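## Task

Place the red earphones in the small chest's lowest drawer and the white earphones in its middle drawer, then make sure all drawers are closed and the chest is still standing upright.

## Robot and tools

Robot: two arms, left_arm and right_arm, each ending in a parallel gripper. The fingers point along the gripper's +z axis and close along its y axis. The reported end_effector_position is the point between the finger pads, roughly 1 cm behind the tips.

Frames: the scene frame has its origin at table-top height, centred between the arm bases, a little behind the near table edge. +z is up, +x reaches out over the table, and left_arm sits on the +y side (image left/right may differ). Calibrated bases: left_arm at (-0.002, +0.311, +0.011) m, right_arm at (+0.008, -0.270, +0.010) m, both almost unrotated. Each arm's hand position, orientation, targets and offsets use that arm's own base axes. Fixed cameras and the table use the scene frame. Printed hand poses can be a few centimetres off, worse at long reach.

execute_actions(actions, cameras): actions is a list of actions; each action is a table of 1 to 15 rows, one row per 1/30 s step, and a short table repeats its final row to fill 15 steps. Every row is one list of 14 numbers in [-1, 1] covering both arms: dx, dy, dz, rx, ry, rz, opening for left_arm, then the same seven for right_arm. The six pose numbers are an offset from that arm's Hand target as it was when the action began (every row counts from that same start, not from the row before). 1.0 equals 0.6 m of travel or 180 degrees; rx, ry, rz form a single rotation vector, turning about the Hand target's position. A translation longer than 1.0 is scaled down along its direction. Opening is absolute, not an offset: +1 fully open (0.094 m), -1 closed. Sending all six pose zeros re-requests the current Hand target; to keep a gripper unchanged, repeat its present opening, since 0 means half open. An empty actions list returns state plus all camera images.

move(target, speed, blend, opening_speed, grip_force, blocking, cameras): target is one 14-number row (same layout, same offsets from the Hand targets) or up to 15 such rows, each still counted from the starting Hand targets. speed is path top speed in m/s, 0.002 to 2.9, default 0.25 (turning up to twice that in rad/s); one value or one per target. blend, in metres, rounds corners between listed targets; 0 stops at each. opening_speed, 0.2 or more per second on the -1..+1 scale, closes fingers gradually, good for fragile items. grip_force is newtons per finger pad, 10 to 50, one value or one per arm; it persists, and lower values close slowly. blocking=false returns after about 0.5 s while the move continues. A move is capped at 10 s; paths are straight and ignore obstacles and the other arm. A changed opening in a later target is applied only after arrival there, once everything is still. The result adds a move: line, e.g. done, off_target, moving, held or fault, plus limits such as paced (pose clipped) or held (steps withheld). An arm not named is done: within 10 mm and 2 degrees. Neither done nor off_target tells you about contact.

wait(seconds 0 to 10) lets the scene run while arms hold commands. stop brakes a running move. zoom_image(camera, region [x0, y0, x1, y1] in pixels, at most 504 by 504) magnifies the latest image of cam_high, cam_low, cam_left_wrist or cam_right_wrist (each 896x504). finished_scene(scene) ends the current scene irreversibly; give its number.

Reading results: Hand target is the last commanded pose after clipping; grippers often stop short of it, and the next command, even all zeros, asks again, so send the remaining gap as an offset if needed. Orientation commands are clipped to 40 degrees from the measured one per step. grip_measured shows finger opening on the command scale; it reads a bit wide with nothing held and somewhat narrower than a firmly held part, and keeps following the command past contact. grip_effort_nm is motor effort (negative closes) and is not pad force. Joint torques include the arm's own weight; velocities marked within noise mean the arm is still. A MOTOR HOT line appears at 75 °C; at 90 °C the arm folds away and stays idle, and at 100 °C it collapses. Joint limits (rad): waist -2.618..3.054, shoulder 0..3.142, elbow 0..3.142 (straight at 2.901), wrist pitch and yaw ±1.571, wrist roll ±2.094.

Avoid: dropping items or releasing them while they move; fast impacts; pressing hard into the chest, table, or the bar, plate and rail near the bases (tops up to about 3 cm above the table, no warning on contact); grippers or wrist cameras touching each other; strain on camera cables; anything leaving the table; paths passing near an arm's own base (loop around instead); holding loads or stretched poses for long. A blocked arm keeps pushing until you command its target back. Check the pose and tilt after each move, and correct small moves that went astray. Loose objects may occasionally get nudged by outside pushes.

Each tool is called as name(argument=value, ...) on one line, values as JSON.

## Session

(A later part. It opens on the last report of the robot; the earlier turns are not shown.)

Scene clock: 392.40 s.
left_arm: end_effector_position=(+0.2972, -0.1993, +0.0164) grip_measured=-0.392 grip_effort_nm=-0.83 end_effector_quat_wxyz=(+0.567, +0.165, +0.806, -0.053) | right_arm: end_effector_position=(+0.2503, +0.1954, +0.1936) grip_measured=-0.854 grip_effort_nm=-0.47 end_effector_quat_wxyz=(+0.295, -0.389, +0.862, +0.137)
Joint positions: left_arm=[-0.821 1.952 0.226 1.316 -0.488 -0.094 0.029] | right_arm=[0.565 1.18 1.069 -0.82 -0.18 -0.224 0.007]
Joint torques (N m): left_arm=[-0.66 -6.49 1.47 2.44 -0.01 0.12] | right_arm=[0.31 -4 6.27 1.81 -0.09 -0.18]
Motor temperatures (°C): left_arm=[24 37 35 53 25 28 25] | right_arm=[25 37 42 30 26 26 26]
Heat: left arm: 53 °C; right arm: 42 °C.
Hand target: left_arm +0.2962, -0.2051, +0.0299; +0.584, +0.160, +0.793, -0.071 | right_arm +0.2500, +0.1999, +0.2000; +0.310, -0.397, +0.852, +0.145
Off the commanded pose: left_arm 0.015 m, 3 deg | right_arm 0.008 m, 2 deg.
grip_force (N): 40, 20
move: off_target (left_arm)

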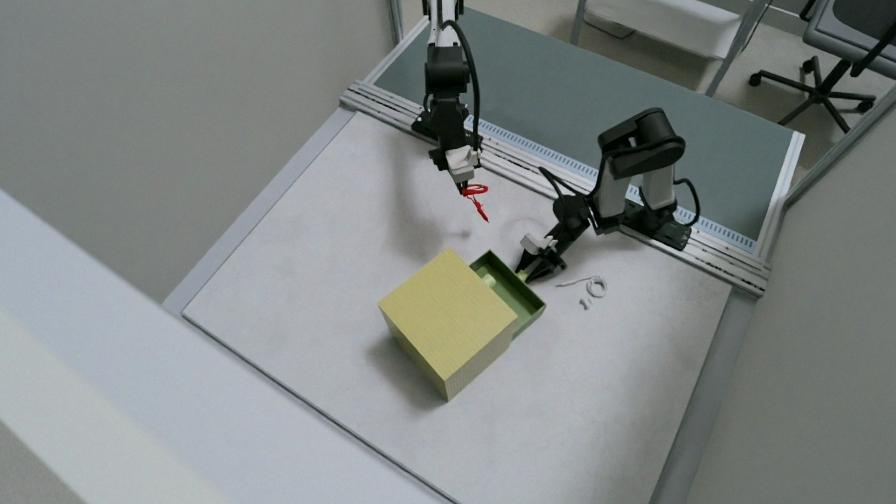

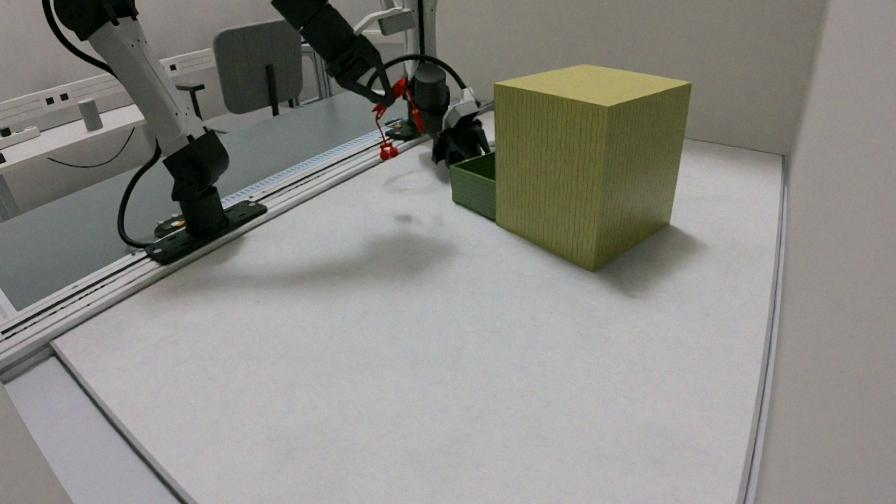

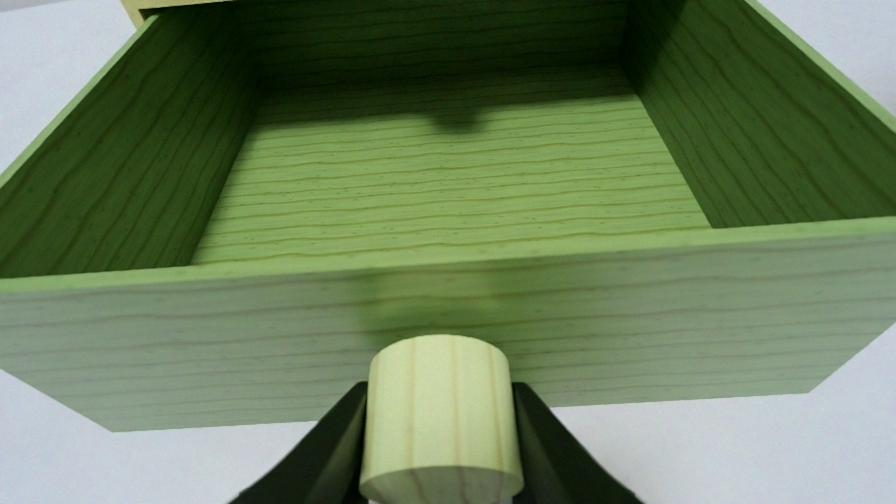

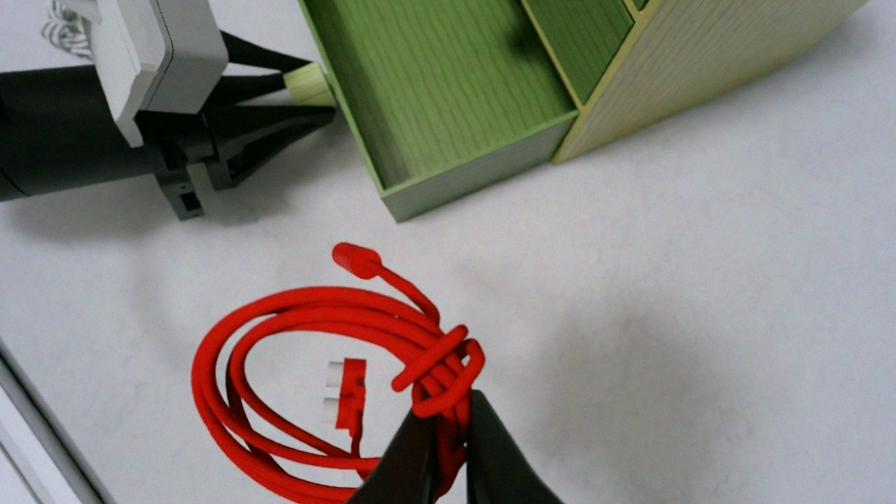

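move(target=[[0, 0, 0, 0, 0, 0, 0.3, 0, 0, 0, 0, 0, 0, -0.95], [-0.0799, 0.0237, 0.0417, 0, 0, 0, 0.3, 0, 0, 0, 0, 0, 0, -0.95], [-0.1603, 0.2752, 0.1833, 0.0486, 0.3994, 0.1094, 0.3, 0, 0, 0, 0, 0, 0, -0.95]], speed=[0.15, 0.15, 0.3], blend=[0, 0.02, 0], cameras=["all"])

Scene clock: 413.23 s.
left_arm: end_effector_position=(+0.1962, -0.0387, +0.1324) grip_measured=+0.297 grip_effort_nm=0.15 end_effector_quat_wxyz=(-0.005, -0.002, +1.000, +0.006) | right_arm: end_effector_position=(+0.2504, +0.1955, +0.1937) grip_measured=-0.854 grip_effort_nm=-0.47 end_effector_quat_wxyz=(+0.295, -0.390, +0.862, +0.137)
Joint positions: left_arm=[-0.204 1.307 1.115 -1.391 -0.01 -0.207 0.061] | right_arm=[0.565 1.18 1.069 -0.819 -0.18 -0.224 0.007]
Joint torques (N m): left_arm=[0.76 -2.78 9.16 0.3 0.16 0.24] | right_arm=[0.46 -3.97 6.41 1.86 -0.12 -0.21]
Heat: left arm: 54 °C; right arm: 43 °C.
Hand target: left_arm +0.2001, -0.0401, +0.1399; +0.000, +0.000, +1.000, +0.000 | right_arm +0.2500, +0.2000, +0.2001; +0.310, -0.397, +0.852, +0.145
Off the commanded pose: left_arm 0.009 m, 1 deg | right_arm 0.008 m, 2 deg.
grip_force (N): 40, 20
move: done

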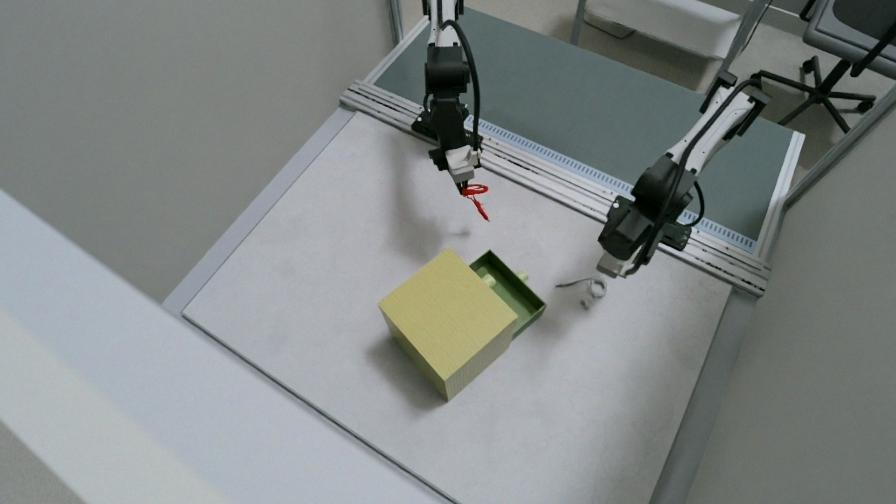

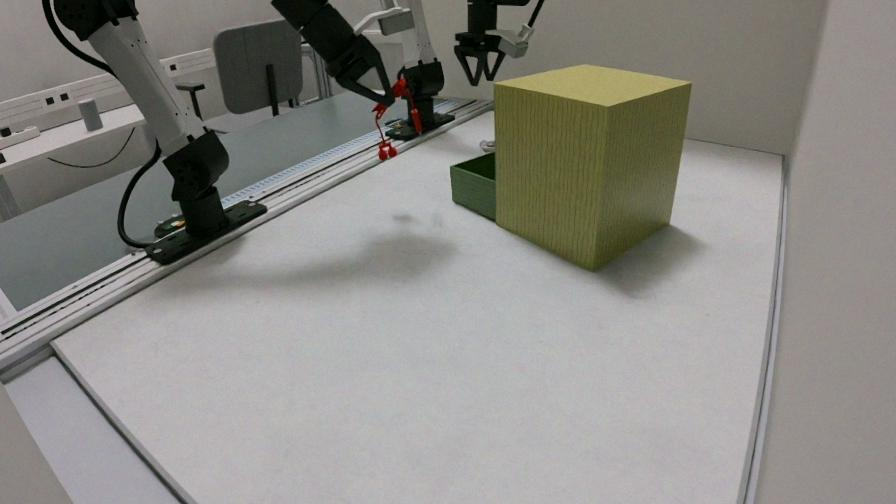

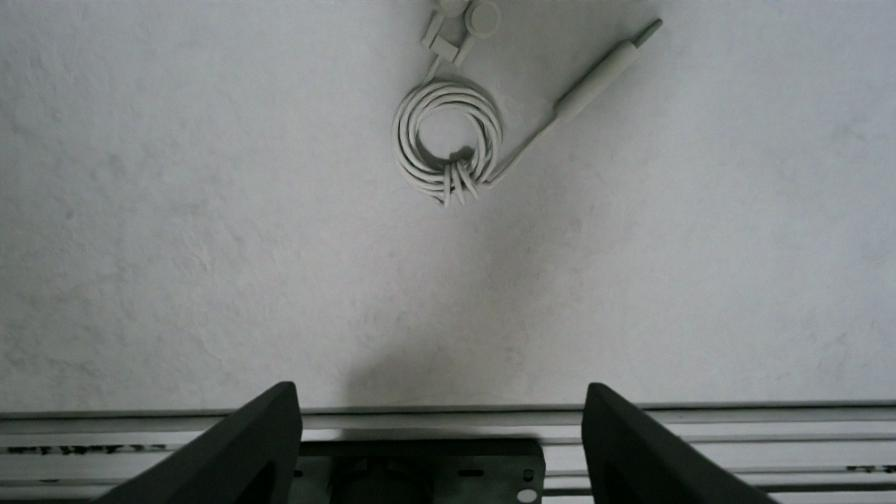

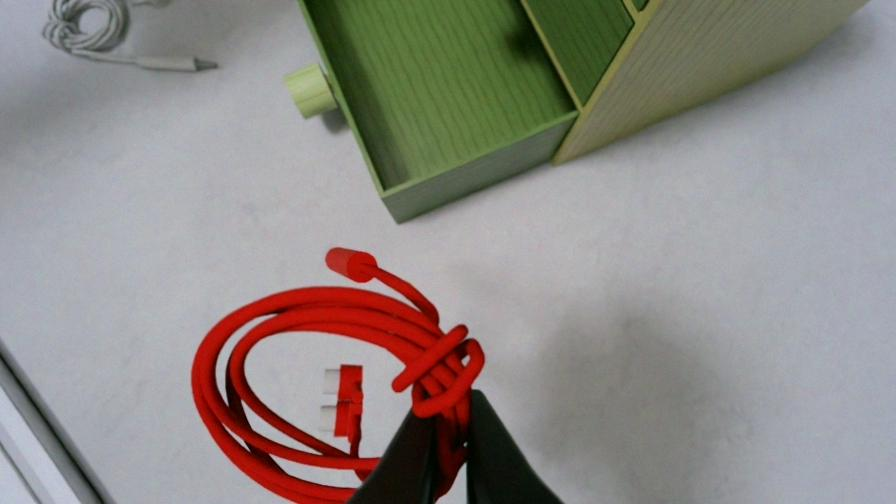

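move(target=[[0, 0, 0, 0, 0, 0, 0.3, 0.175, 0.1975, 0.0, -0.0179, 0.0216, -0.1221, -0.95], [0, 0, 0, 0, 0, 0, 0.3, 0.175, 0.1975, -0.14, -0.0179, 0.0216, -0.1221, -0.95]], speed=[0.15, 0.12], cameras=["all"])

Scene clock: 434.73 s.
left_arm: end_effector_position=(+0.1960, -0.0387, +0.1324) grip_measured=+0.297 grip_effort_nm=0.15 end_effector_quat_wxyz=(-0.006, -0.001, +1.000, +0.006) | right_arm: end_effector_position=(+0.3520, +0.3151, +0.1132) grip_measured=-0.855 grip_effort_nm=-0.47 end_effector_quat_wxyz=(+0.281, -0.237, +0.928, +0.070)
Joint positions: left_arm=[-0.204 1.307 1.115 -1.392 -0.01 -0.207 0.061] | right_arm=[0.79 1.847 1.42 -0.578 0.163 0.242 0.007]
Joint torques (N m): left_arm=[0.83 -2.93 9.2 0.28 0.16 0.24] | right_arm=[0.2 -7.42 6.71 1.69 0.39 0.06]
Motor temperatures (°C): left_arm=[24 31 38 46 25 28 25] | right_arm=[24 36 43 35 26 26 26]
Heat: left arm: 46 °C; right arm: 43 °C.
Hand target: left_arm +0.2000, -0.0400, +0.1399; +0.000, +0.000, +1.000, +0.000 | right_arm +0.3550, +0.3183, +0.1159; +0.292, -0.231, +0.926, +0.072
Off the commanded pose: left_arm 0.009 m, 1 deg | right_arm 0.005 m, 2 deg.
grip_force (N): 40, 20
move: done

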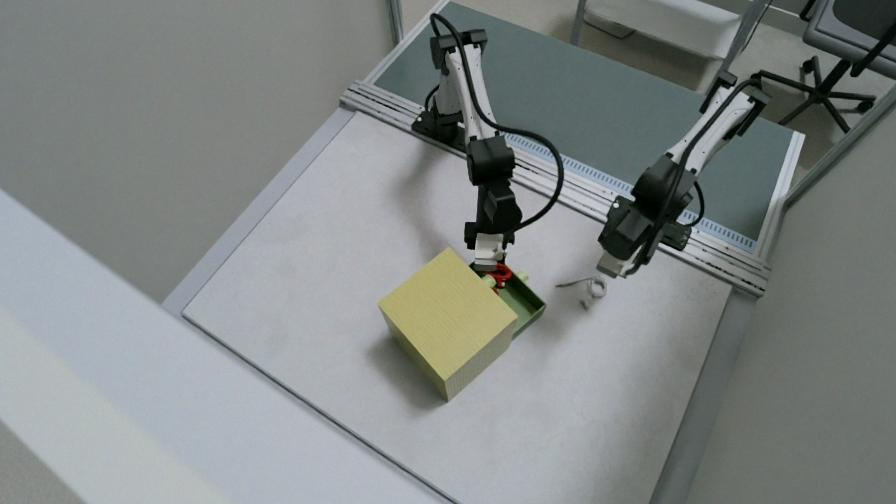

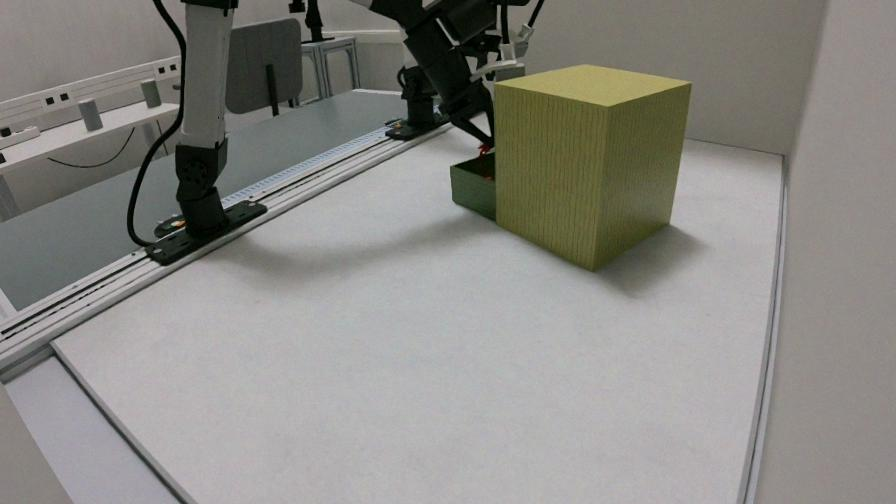

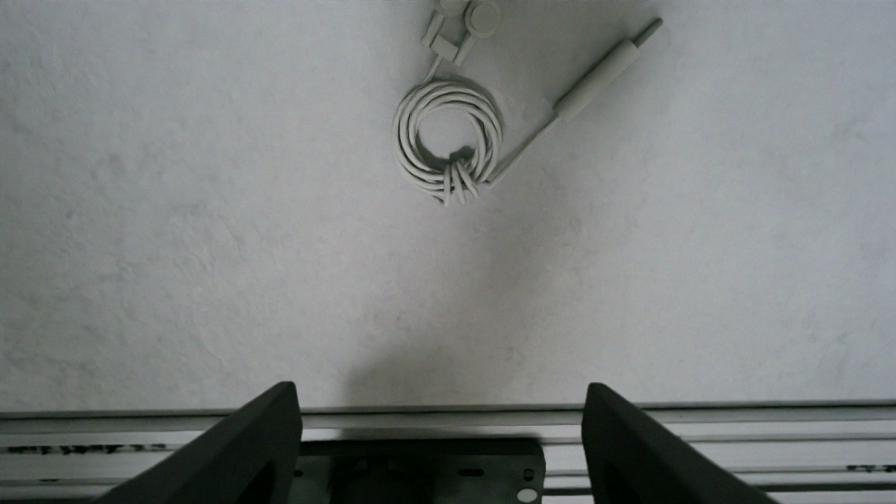

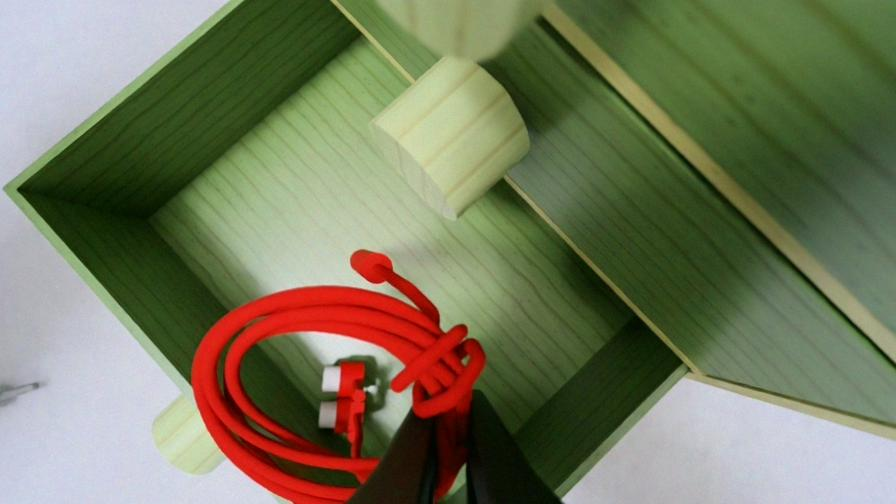

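move(target=[[0, 0, 0, 0, 0, 0, 0.3, 0.0058, -0.027, -0.085, 0, 0, 0, -0.95], [0, 0, 0, 0, 0, 0, 0.3, 0.0058, -0.027, -0.085, 0, 0, 0, -0.3]], speed=[0.08, 0.08], opening_speed=1.0, cameras=["all"])

Scene clock: 454.60 s.
left_arm: end_effector_position=(+0.1960, -0.0387, +0.1324) grip_measured=+0.297 grip_effort_nm=0.15 end_effector_quat_wxyz=(-0.006, -0.001, +1.000, +0.006) | right_arm: end_effector_position=(+0.3555, +0.3032, +0.0664) grip_measured=-0.302 grip_effort_nm=0.10 end_effector_quat_wxyz=(+0.290, -0.230, +0.926, +0.070)
Joint positions: left_arm=[-0.204 1.307 1.115 -1.392 -0.01 -0.207 0.061] | right_arm=[0.766 1.866 1.24 -0.359 0.161 0.23 0.033]
Joint torques (N m): left_arm=[0.84 -2.73 9.09 0.27 0.17 0.23] | right_arm=[-0.88 -6.86 5.87 1.64 0.15 -0.15]
Heat: left arm: 43 °C; right arm: 41 °C.
Hand target: left_arm +0.2000, -0.0400, +0.1399; +0.000, +0.000, +1.000, +0.000 | right_arm +0.3585, +0.3022, +0.0649; +0.292, -0.231, +0.925, +0.073
Off the commanded pose: left_arm 0.009 m, 1 deg | right_arm 0.004 m, 0 deg.
grip_force (N): 40, 20
move: done

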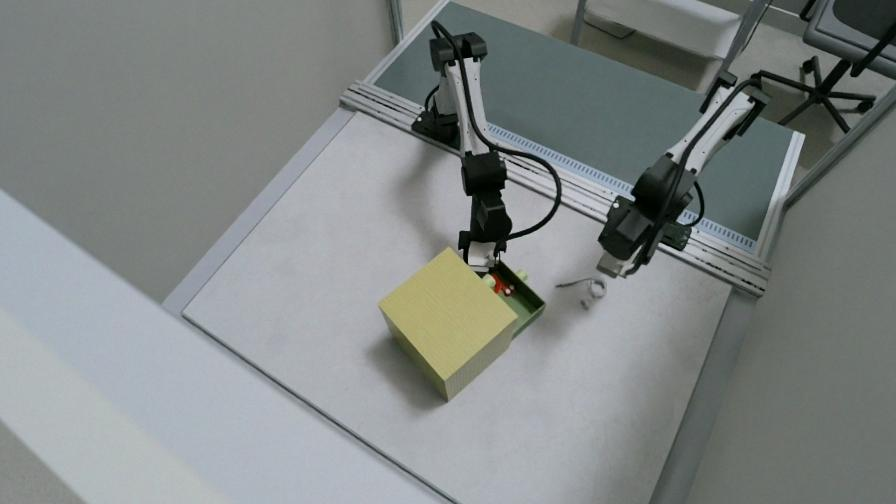

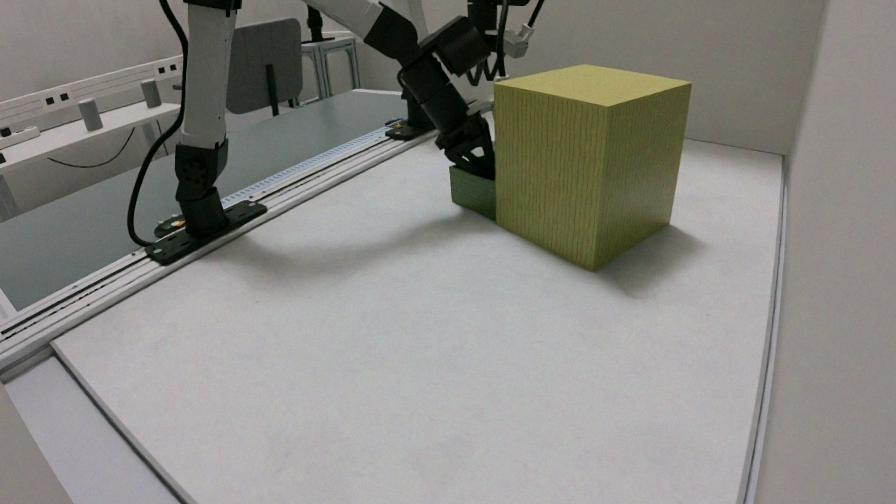

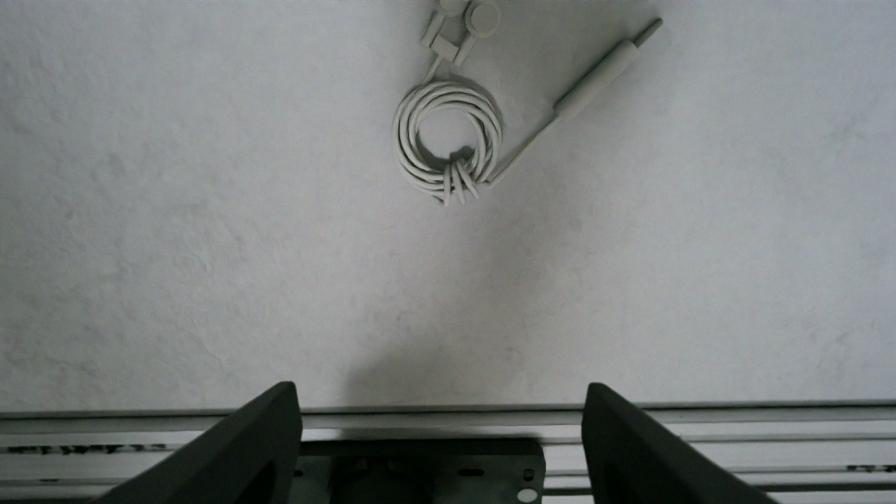

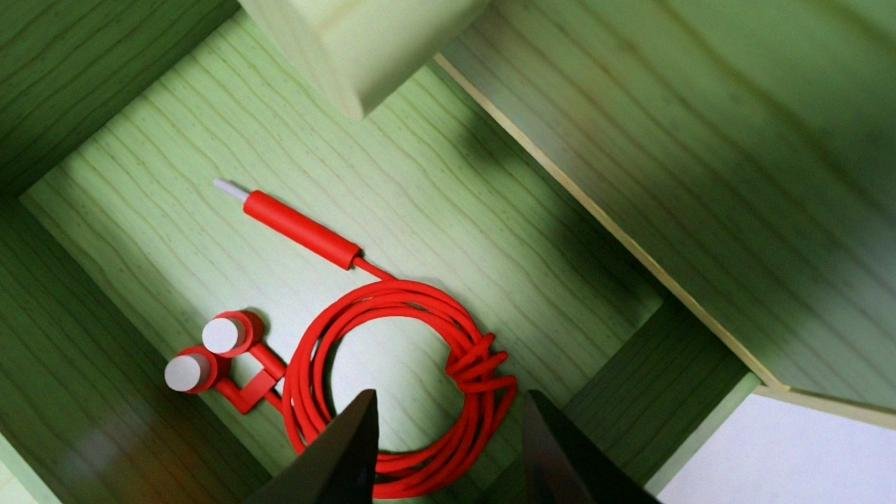

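move(target=[[0, 0, 0, 0, 0, 0, 1, -0.0083, 0.0025, 0.075, 0, 0, 0, -0.3], [0.1467, -0.2717, -0.05, -0.0604, -0.3968, -0.0831, 1, -0.1808, -0.47, 0.225, 0, 0, 0, -0.3], [0.1467, -0.2717, -0.1733, -0.0604, -0.3968, -0.0831, 1, -0.1808, -0.47, 0.225, 0, 0, 0, -0.3]], speed=[0.1, 0.3, 0.12], cameras=["all"])

Scene clock: 506.07 s.
left_arm: end_effector_position=(+0.2859, -0.2013, +0.0269) grip_measured=+0.997 grip_effort_nm=0.15 end_effector_quat_wxyz=(+0.565, +0.129, +0.811, -0.079) | right_arm: end_effector_position=(+0.2449, +0.0204, +0.1873) grip_measured=-0.302 grip_effort_nm=0.09 end_effector_quat_wxyz=(+0.275, -0.225, +0.932, +0.075)
Joint positions: left_arm=[-0.869 1.858 0.201 1.241 -0.533 -0.202 0.094] | right_arm=[-0.156 1.032 1.027 -1.09 -0.341 -0.547 0.033]
Joint torques (N m): left_arm=[0.24 -4.26 2.39 2.57 -0.09 0.18] | right_arm=[-0.57 -1.58 9.31 1.29 -0.21 -0.13]
Motor temperatures (°C): left_arm=[23 28 41 40 25 28 25] | right_arm=[24 38 41 36 26 26 26]
Heat: left arm: 41 °C; right arm: 41 °C.
Hand target: left_arm +0.2881, -0.2031, +0.0360; +0.581, +0.122, +0.800, -0.088 | right_arm +0.2500, +0.0202, +0.2000; +0.292, -0.230, +0.926, +0.072
Off the commanded pose: left_arm 0.009 m, 3 deg | right_arm 0.014 m, 2 deg.
grip_force (N): 40, 20
move: off_target (left_arm, right_arm)

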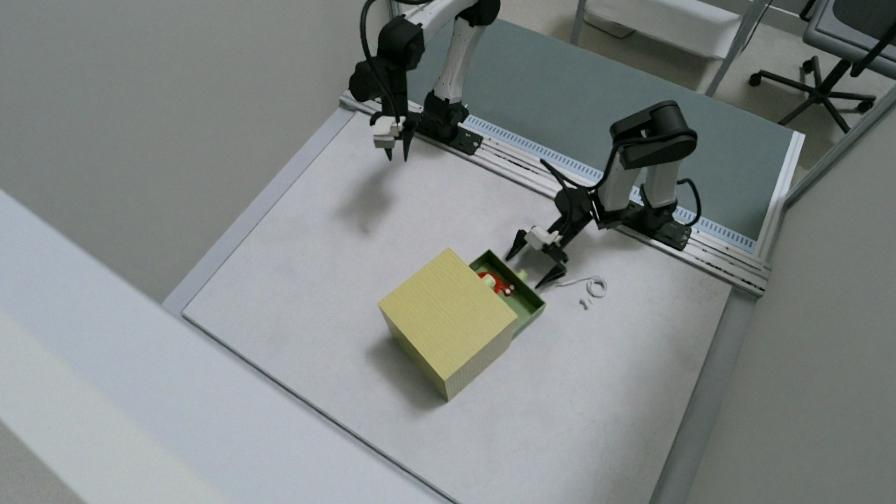

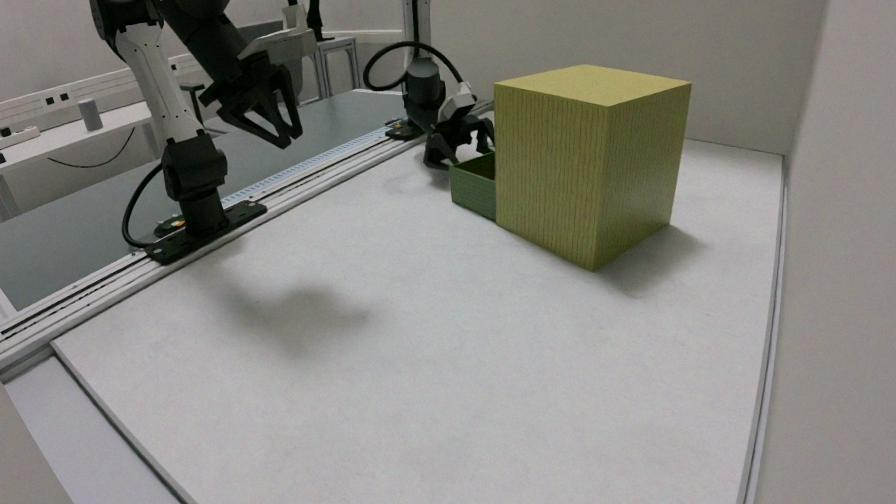

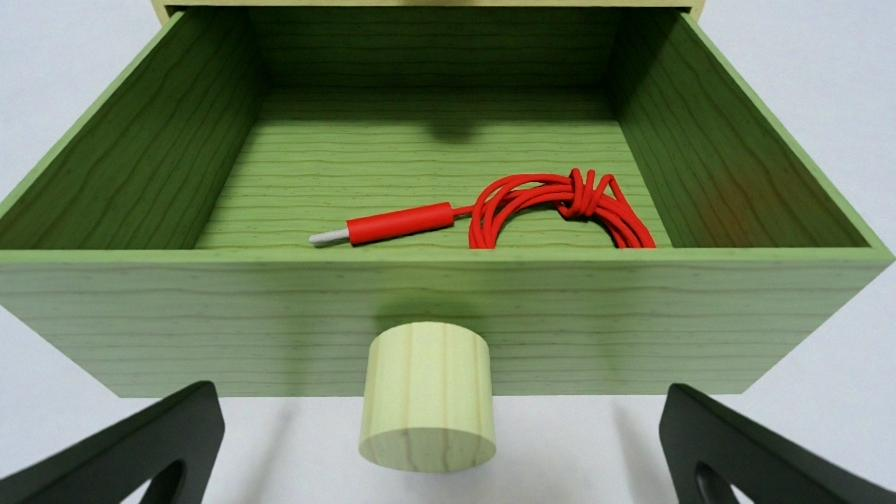

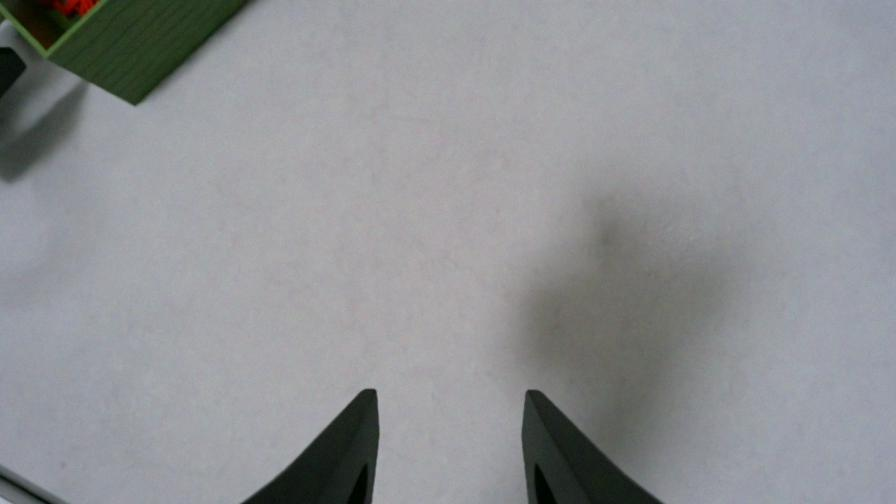

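move(target=[[0.1837, -0.0544, 0, 0, 0, 0, 1, 0, 0, 0, 0, 0, 0, -0.3], [0.2188, -0.0648, 0, 0, 0, 0, 1, 0, 0, 0, 0, 0, 0, -0.3], [0.1023, -0.0303, 0.0, 0, 0, 0, 1, 0, 0, 0, 0, 0, 0, -0.3], [0.1023, -0.0303, 0.1167, 0, 0, 0, 1, 0, 0, 0, 0, 0, 0, -0.3]], speed=[0.12, 0.05, 0.12, 0.15], blend=[0.01, 0, 0.02, 0], cameras=["all"])

Scene clock: 520.90 s.
left_arm: end_effector_position=(+0.3458, -0.2128, +0.0889) grip_measured=+0.997 grip_effort_nm=0.15 end_effector_quat_wxyz=(+0.566, +0.129, +0.811, -0.075) | right_arm: end_effector_position=(+0.2449, +0.0204, +0.1873) grip_measured=-0.302 grip_effort_nm=0.09 end_effector_quat_wxyz=(+0.275, -0.225, +0.932, +0.075)
Joint positions: left_arm=[-0.721 1.608 0.453 0.766 -0.404 -0.133 0.094] | right_arm=[-0.156 1.032 1.027 -1.09 -0.341 -0.547 0.033]
Joint torques (N m): left_arm=[-0.69 -6.56 7.94 2.11 -0.06 0.04] | right_arm=[-0.57 -1.42 9.18 1.23 -0.19 -0.17]
Heat: left arm: 44 °C; right arm: 42 °C.
Hand target: left_arm +0.3496, -0.2212, +0.1061; +0.582, +0.121, +0.799, -0.088 | right_arm +0.2500, +0.0202, +0.2000; +0.292, -0.230, +0.926, +0.072
Off the commanded pose: left_arm 0.019 m, 3 deg | right_arm 0.014 m, 2 deg.
grip_force (N): 40, 20
move: off_target (left_arm, right_arm)

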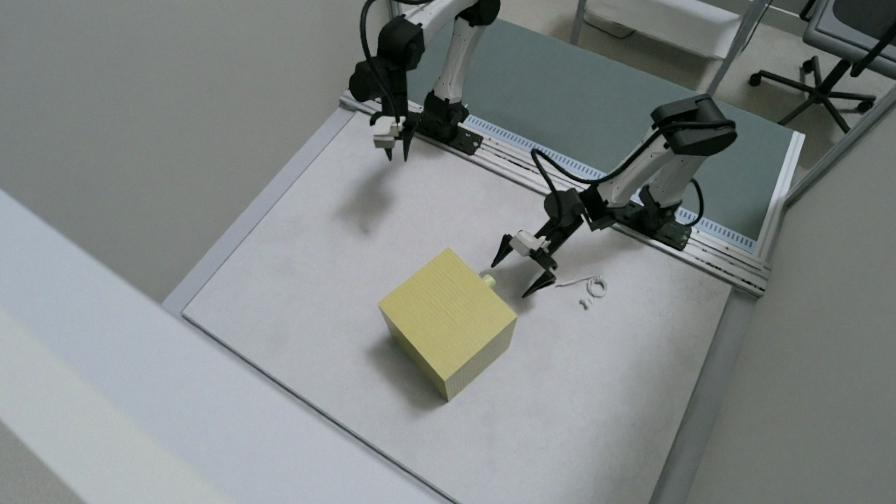

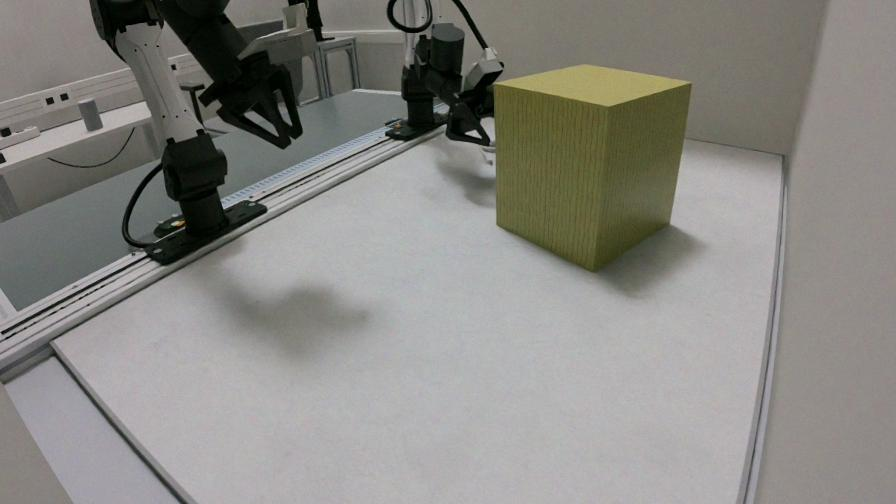

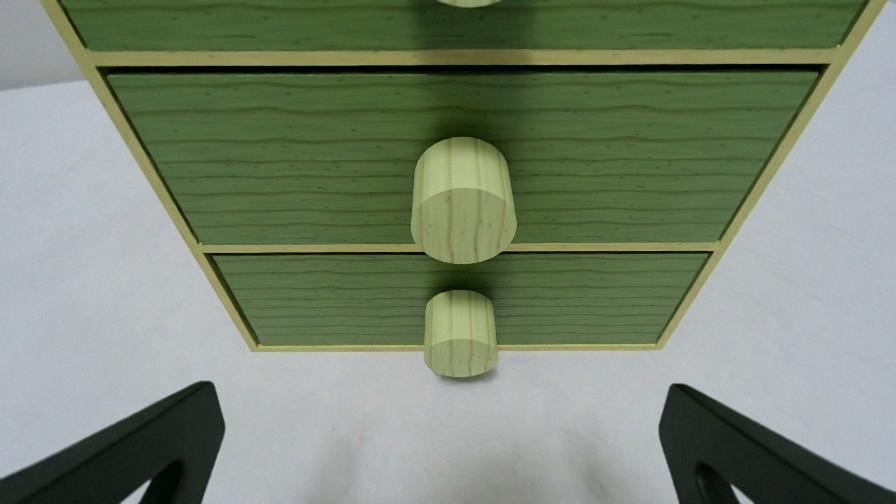

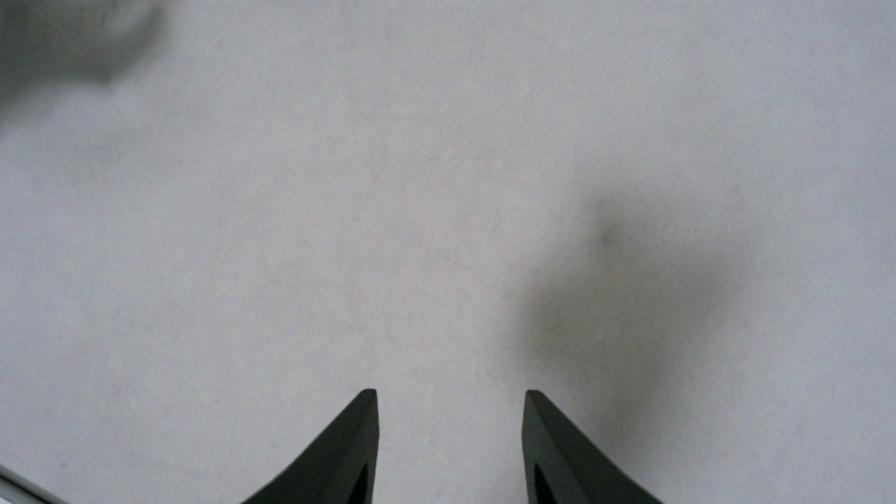

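move(target=[0.1067, -0.0355, -0.005, 0, 0, 0, 1, 0, 0, 0, 0, 0, 0, -0.3], speed=0.12, cameras=["cam_left_wrist"])

Scene clock: 535.00 s.
left_arm: end_effector_position=(+0.4068, -0.2368, +0.0941) grip_measured=+0.997 grip_effort_nm=0.15 end_effector_quat_wxyz=(+0.573, +0.118, +0.807, -0.082) | right_arm: end_effector_position=(+0.2449, +0.0204, +0.1873) grip_measured=-0.302 grip_effort_nm=0.09 end_effector_quat_wxyz=(+0.275, -0.225, +0.932, +0.075)
Joint positions: left_arm=[-0.652 1.806 0.696 0.753 -0.342 -0.121 0.094] | right_arm=[-0.156 1.032 1.027 -1.09 -0.341 -0.547 0.033]
Joint torques (N m): left_arm=[0.61 -6.15 8.35 2.12 0.15 0.25] | right_arm=[-0.51 -1.42 9.26 1.24 -0.22 -0.2]
Heat: left arm: 44 °C; right arm: 44 °C.
Hand target: left_arm +0.4135, -0.2425, +0.1030; +0.582, +0.122, +0.800, -0.088 | right_arm +0.2500, +0.0202, +0.2000; +0.292, -0.230, +0.926, +0.072
Off the commanded pose: left_arm 0.013 m, 1 deg | right_arm 0.014 m, 2 deg.
grip_force (N): 40, 20
move: off_target (left_arm, right_arm)
Images, in order (width x height): cam_left_wrist 896x504.

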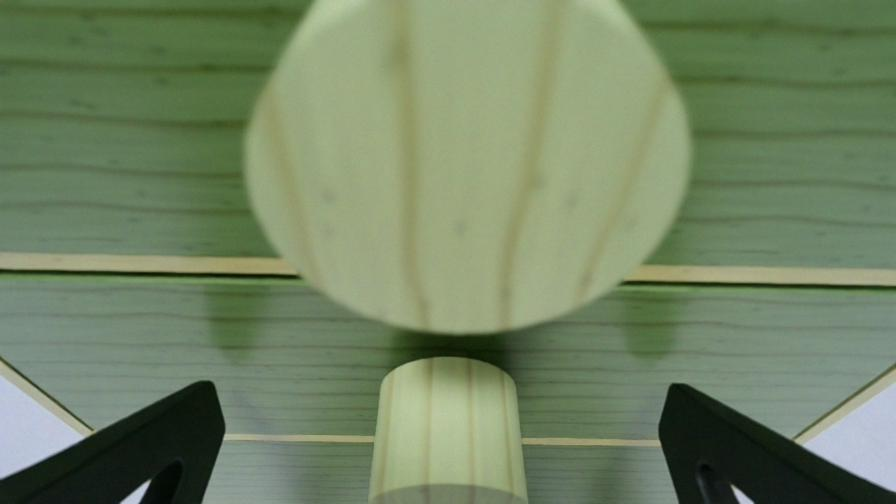

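move(target=[[0, 0, 0, 0, 0, 0, -0.55, 0, 0, 0, 0, 0, 0, -0.3], [-0.1805, 0.0535, -0.0067, 0, 0, 0, -0.55, 0, 0, 0, 0, 0, 0, -0.3], [-0.1805, 0.0535, -0.0067, 0, 0, 0, 0.3, 0, 0, 0, 0, 0, 0, -0.3]], speed=[0.12, 0.12, 0.12], cameras=["cam_high", "cam_left_wrist"])

Scene clock: 577.97 s.
left_arm: end_effector_position=(+0.3071, -0.2086, +0.0925) grip_measured=+0.297 grip_effort_nm=0.15 end_effector_quat_wxyz=(+0.575, +0.122, +0.805, -0.083) | right_arm: end_effector_position=(+0.2449, +0.0204, +0.1873) grip_measured=-0.302 grip_effort_nm=0.09 end_effector_quat_wxyz=(+0.275, -0.225, +0.932, +0.075)
Joint positions: left_arm=[-0.822 1.485 0.329 0.778 -0.497 -0.181 0.061] | right_arm=[-0.156 1.032 1.027 -1.09 -0.341 -0.547 0.033]
Joint torques (N m): left_arm=[-0.58 -5.61 5.3 2.08 -0.08 0.18] | right_arm=[-0.61 -1.5 9.36 1.27 -0.18 -0.16]
Motor temperatures (°C): left_arm=[23 31 38 47 25 28 25] | right_arm=[24 33 46 34 26 26 26]
Heat: left arm: 47 °C; right arm: 46 °C.
Hand target: left_arm +0.3052, -0.2105, +0.0989; +0.581, +0.122, +0.800, -0.088 | right_arm +0.2500, +0.0202, +0.2000; +0.292, -0.230, +0.926, +0.072
Off the commanded pose: left_arm 0.007 m, 1 deg | right_arm 0.014 m, 2 deg.
grip_force (N): 40, 20
move: off_target (right_arm)
Images, in order (width x height): cam_high 896x504, cam_left_wrist 896x504.

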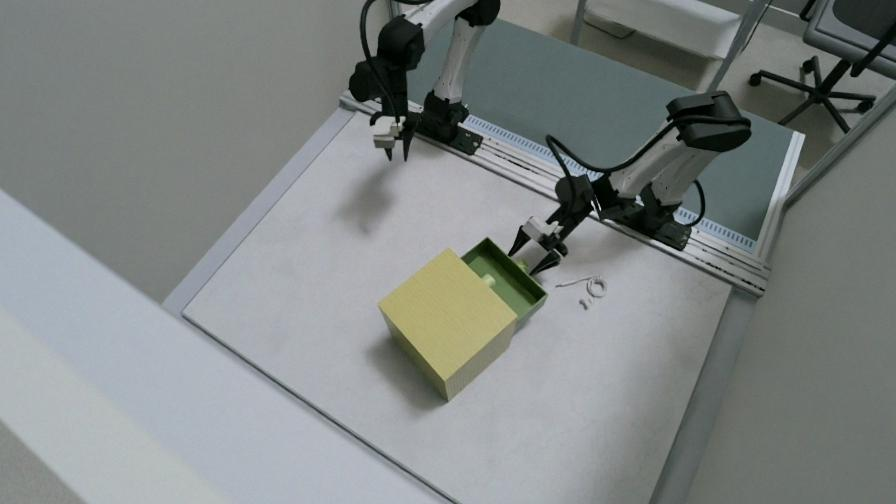

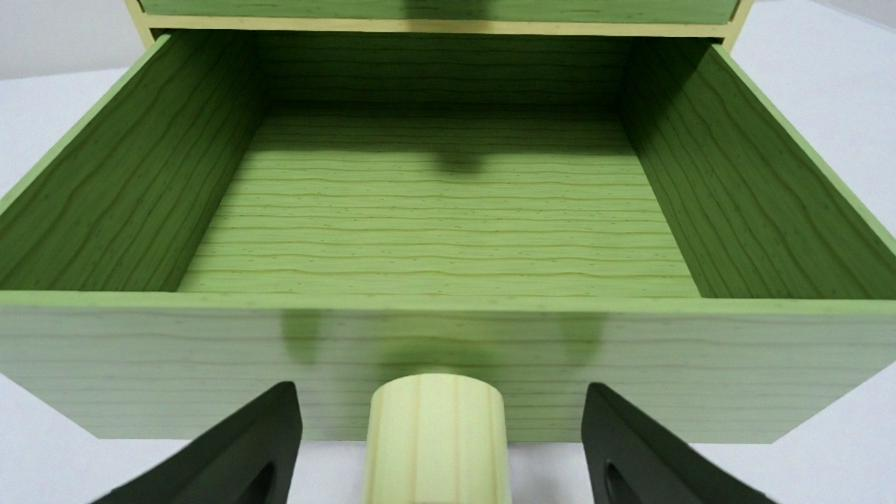

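move(target=[[-0.0639, 0.019, 0.05, 0, 0, 0, 0.3, 0, 0, 0, 0, 0, 0, -0.3], [-0.1395, 0.3175, -0.0565, 0.0604, 0.3968, 0.0831, -0.45, 0, 0, 0, 0, 0, 0, -0.3]], speed=[0.15, 0.3], blend=[0.02, 0], cameras=["cam_high", "cam_left_wrist"])

Scene clock: 589.27 s.
left_arm: end_effector_position=(+0.2153, -0.0189, +0.0582) grip_measured=-0.447 grip_effort_nm=-0.13 end_effector_quat_wxyz=(-0.006, -0.002, +1.000, +0.005) | right_arm: end_effector_position=(+0.2449, +0.0204, +0.1873) grip_measured=-0.302 grip_effort_nm=0.09 end_effector_quat_wxyz=(+0.275, -0.225, +0.932, +0.075)
Joint positions: left_arm=[-0.095 1.405 0.893 -1.072 -0.01 -0.099 0.026] | right_arm=[-0.156 1.032 1.027 -1.09 -0.341 -0.547 0.033]
Joint torques (N m): left_arm=[0.8 -3.56 8.96 0.3 0.17 0.24] | right_arm=[-0.64 -1.55 9.31 1.26 -0.2 -0.18]
Heat: left arm: 46 °C; right arm: 47 °C.
Hand target: left_arm +0.2215, -0.0200, +0.0651; +0.000, +0.000, +1.000, +0.000 | right_arm +0.2500, +0.0202, +0.2000; +0.292, -0.230, +0.926, +0.072
Off the commanded pose: left_arm 0.009 m, 1 deg | right_arm 0.014 m, 2 deg.
grip_force (N): 40, 20
move: off_target (right_arm)
Images, in order (width x height): cam_high 896x504, cam_left_wrist 896x504.

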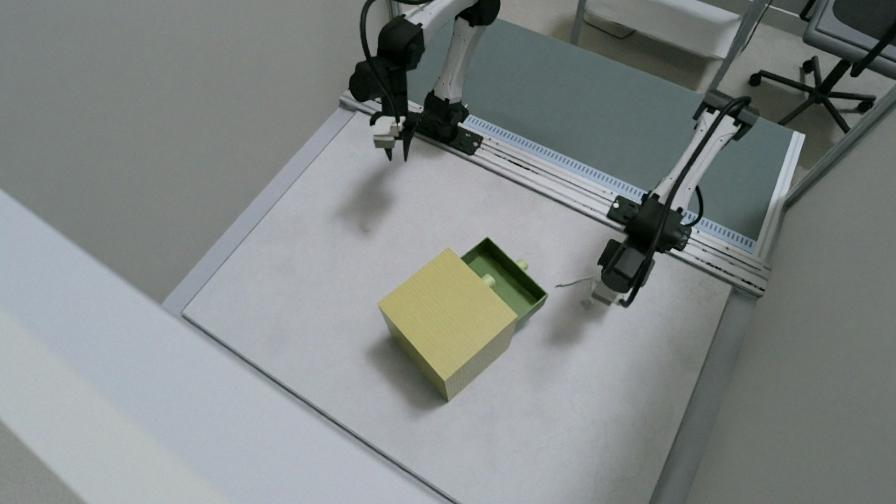

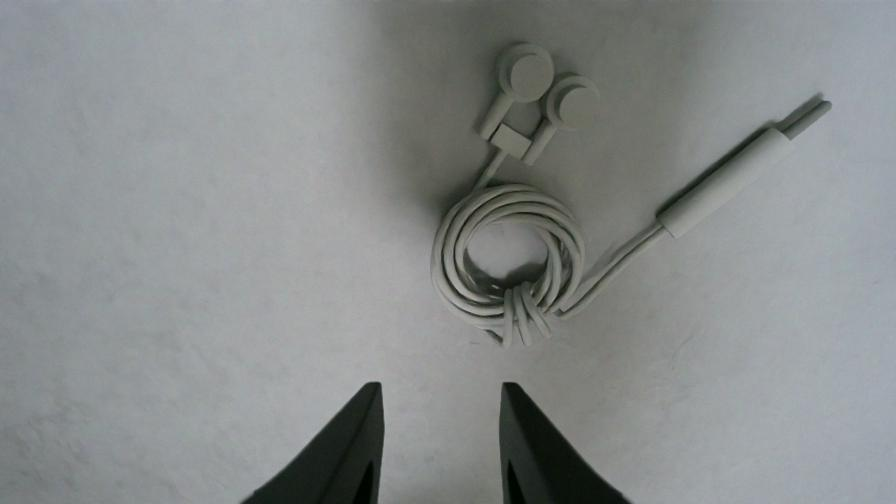

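move(target=[0.01, 0.0, -0.0868, 0, 0, 0, -0.45, 0, 0, 0, 0, 0, 0, -0.3], speed=0.08, cameras=["cam_left_wrist"])

Scene clock: 605.00 s.
left_arm: end_effector_position=(+0.2246, -0.0198, +0.0150) grip_measured=-0.447 grip_effort_nm=-0.13 end_effector_quat_wxyz=(-0.005, -0.001, +1.000, +0.005) | right_arm: end_effector_position=(+0.2449, +0.0204, +0.1873) grip_measured=-0.302 grip_effort_nm=0.09 end_effector_quat_wxyz=(+0.275, -0.225, +0.932, +0.075)
Joint positions: left_arm=[-0.095 1.507 0.798 -0.873 -0.01 -0.097 0.026] | right_arm=[-0.156 1.032 1.027 -1.09 -0.341 -0.547 0.033]
Joint torques (N m): left_arm=[0.9 -3.97 5.15 0.61 0.18 0.26] | right_arm=[-0.51 -1.5 9.42 1.23 -0.17 -0.18]
Motor temperatures (°C): left_arm=[23 29 39 42 25 28 25] | right_arm=[24 32 47 34 26 26 25]
Heat: left arm: 42 °C; right arm: 47 °C.
Hand target: left_arm +0.2274, -0.0200, +0.0129; +0.000, +0.000, +1.000, +0.000 | right_arm +0.2500, +0.0202, +0.2000; +0.292, -0.230, +0.926, +0.072
Off the commanded pose: left_arm 0.004 m, 1 deg | right_arm 0.014 m, 2 deg.
grip_force (N): 40, 20
move: off_target (right_arm)
Images, in order (width x height): cam_left_wrist 896x504.

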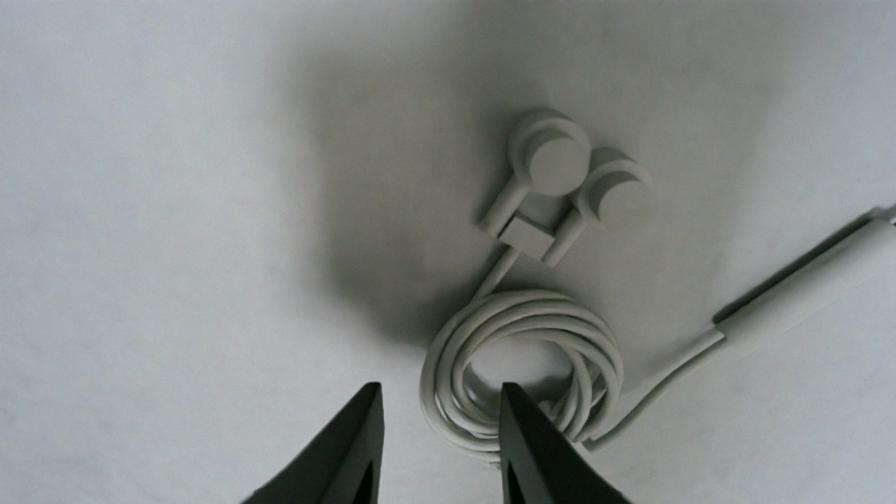

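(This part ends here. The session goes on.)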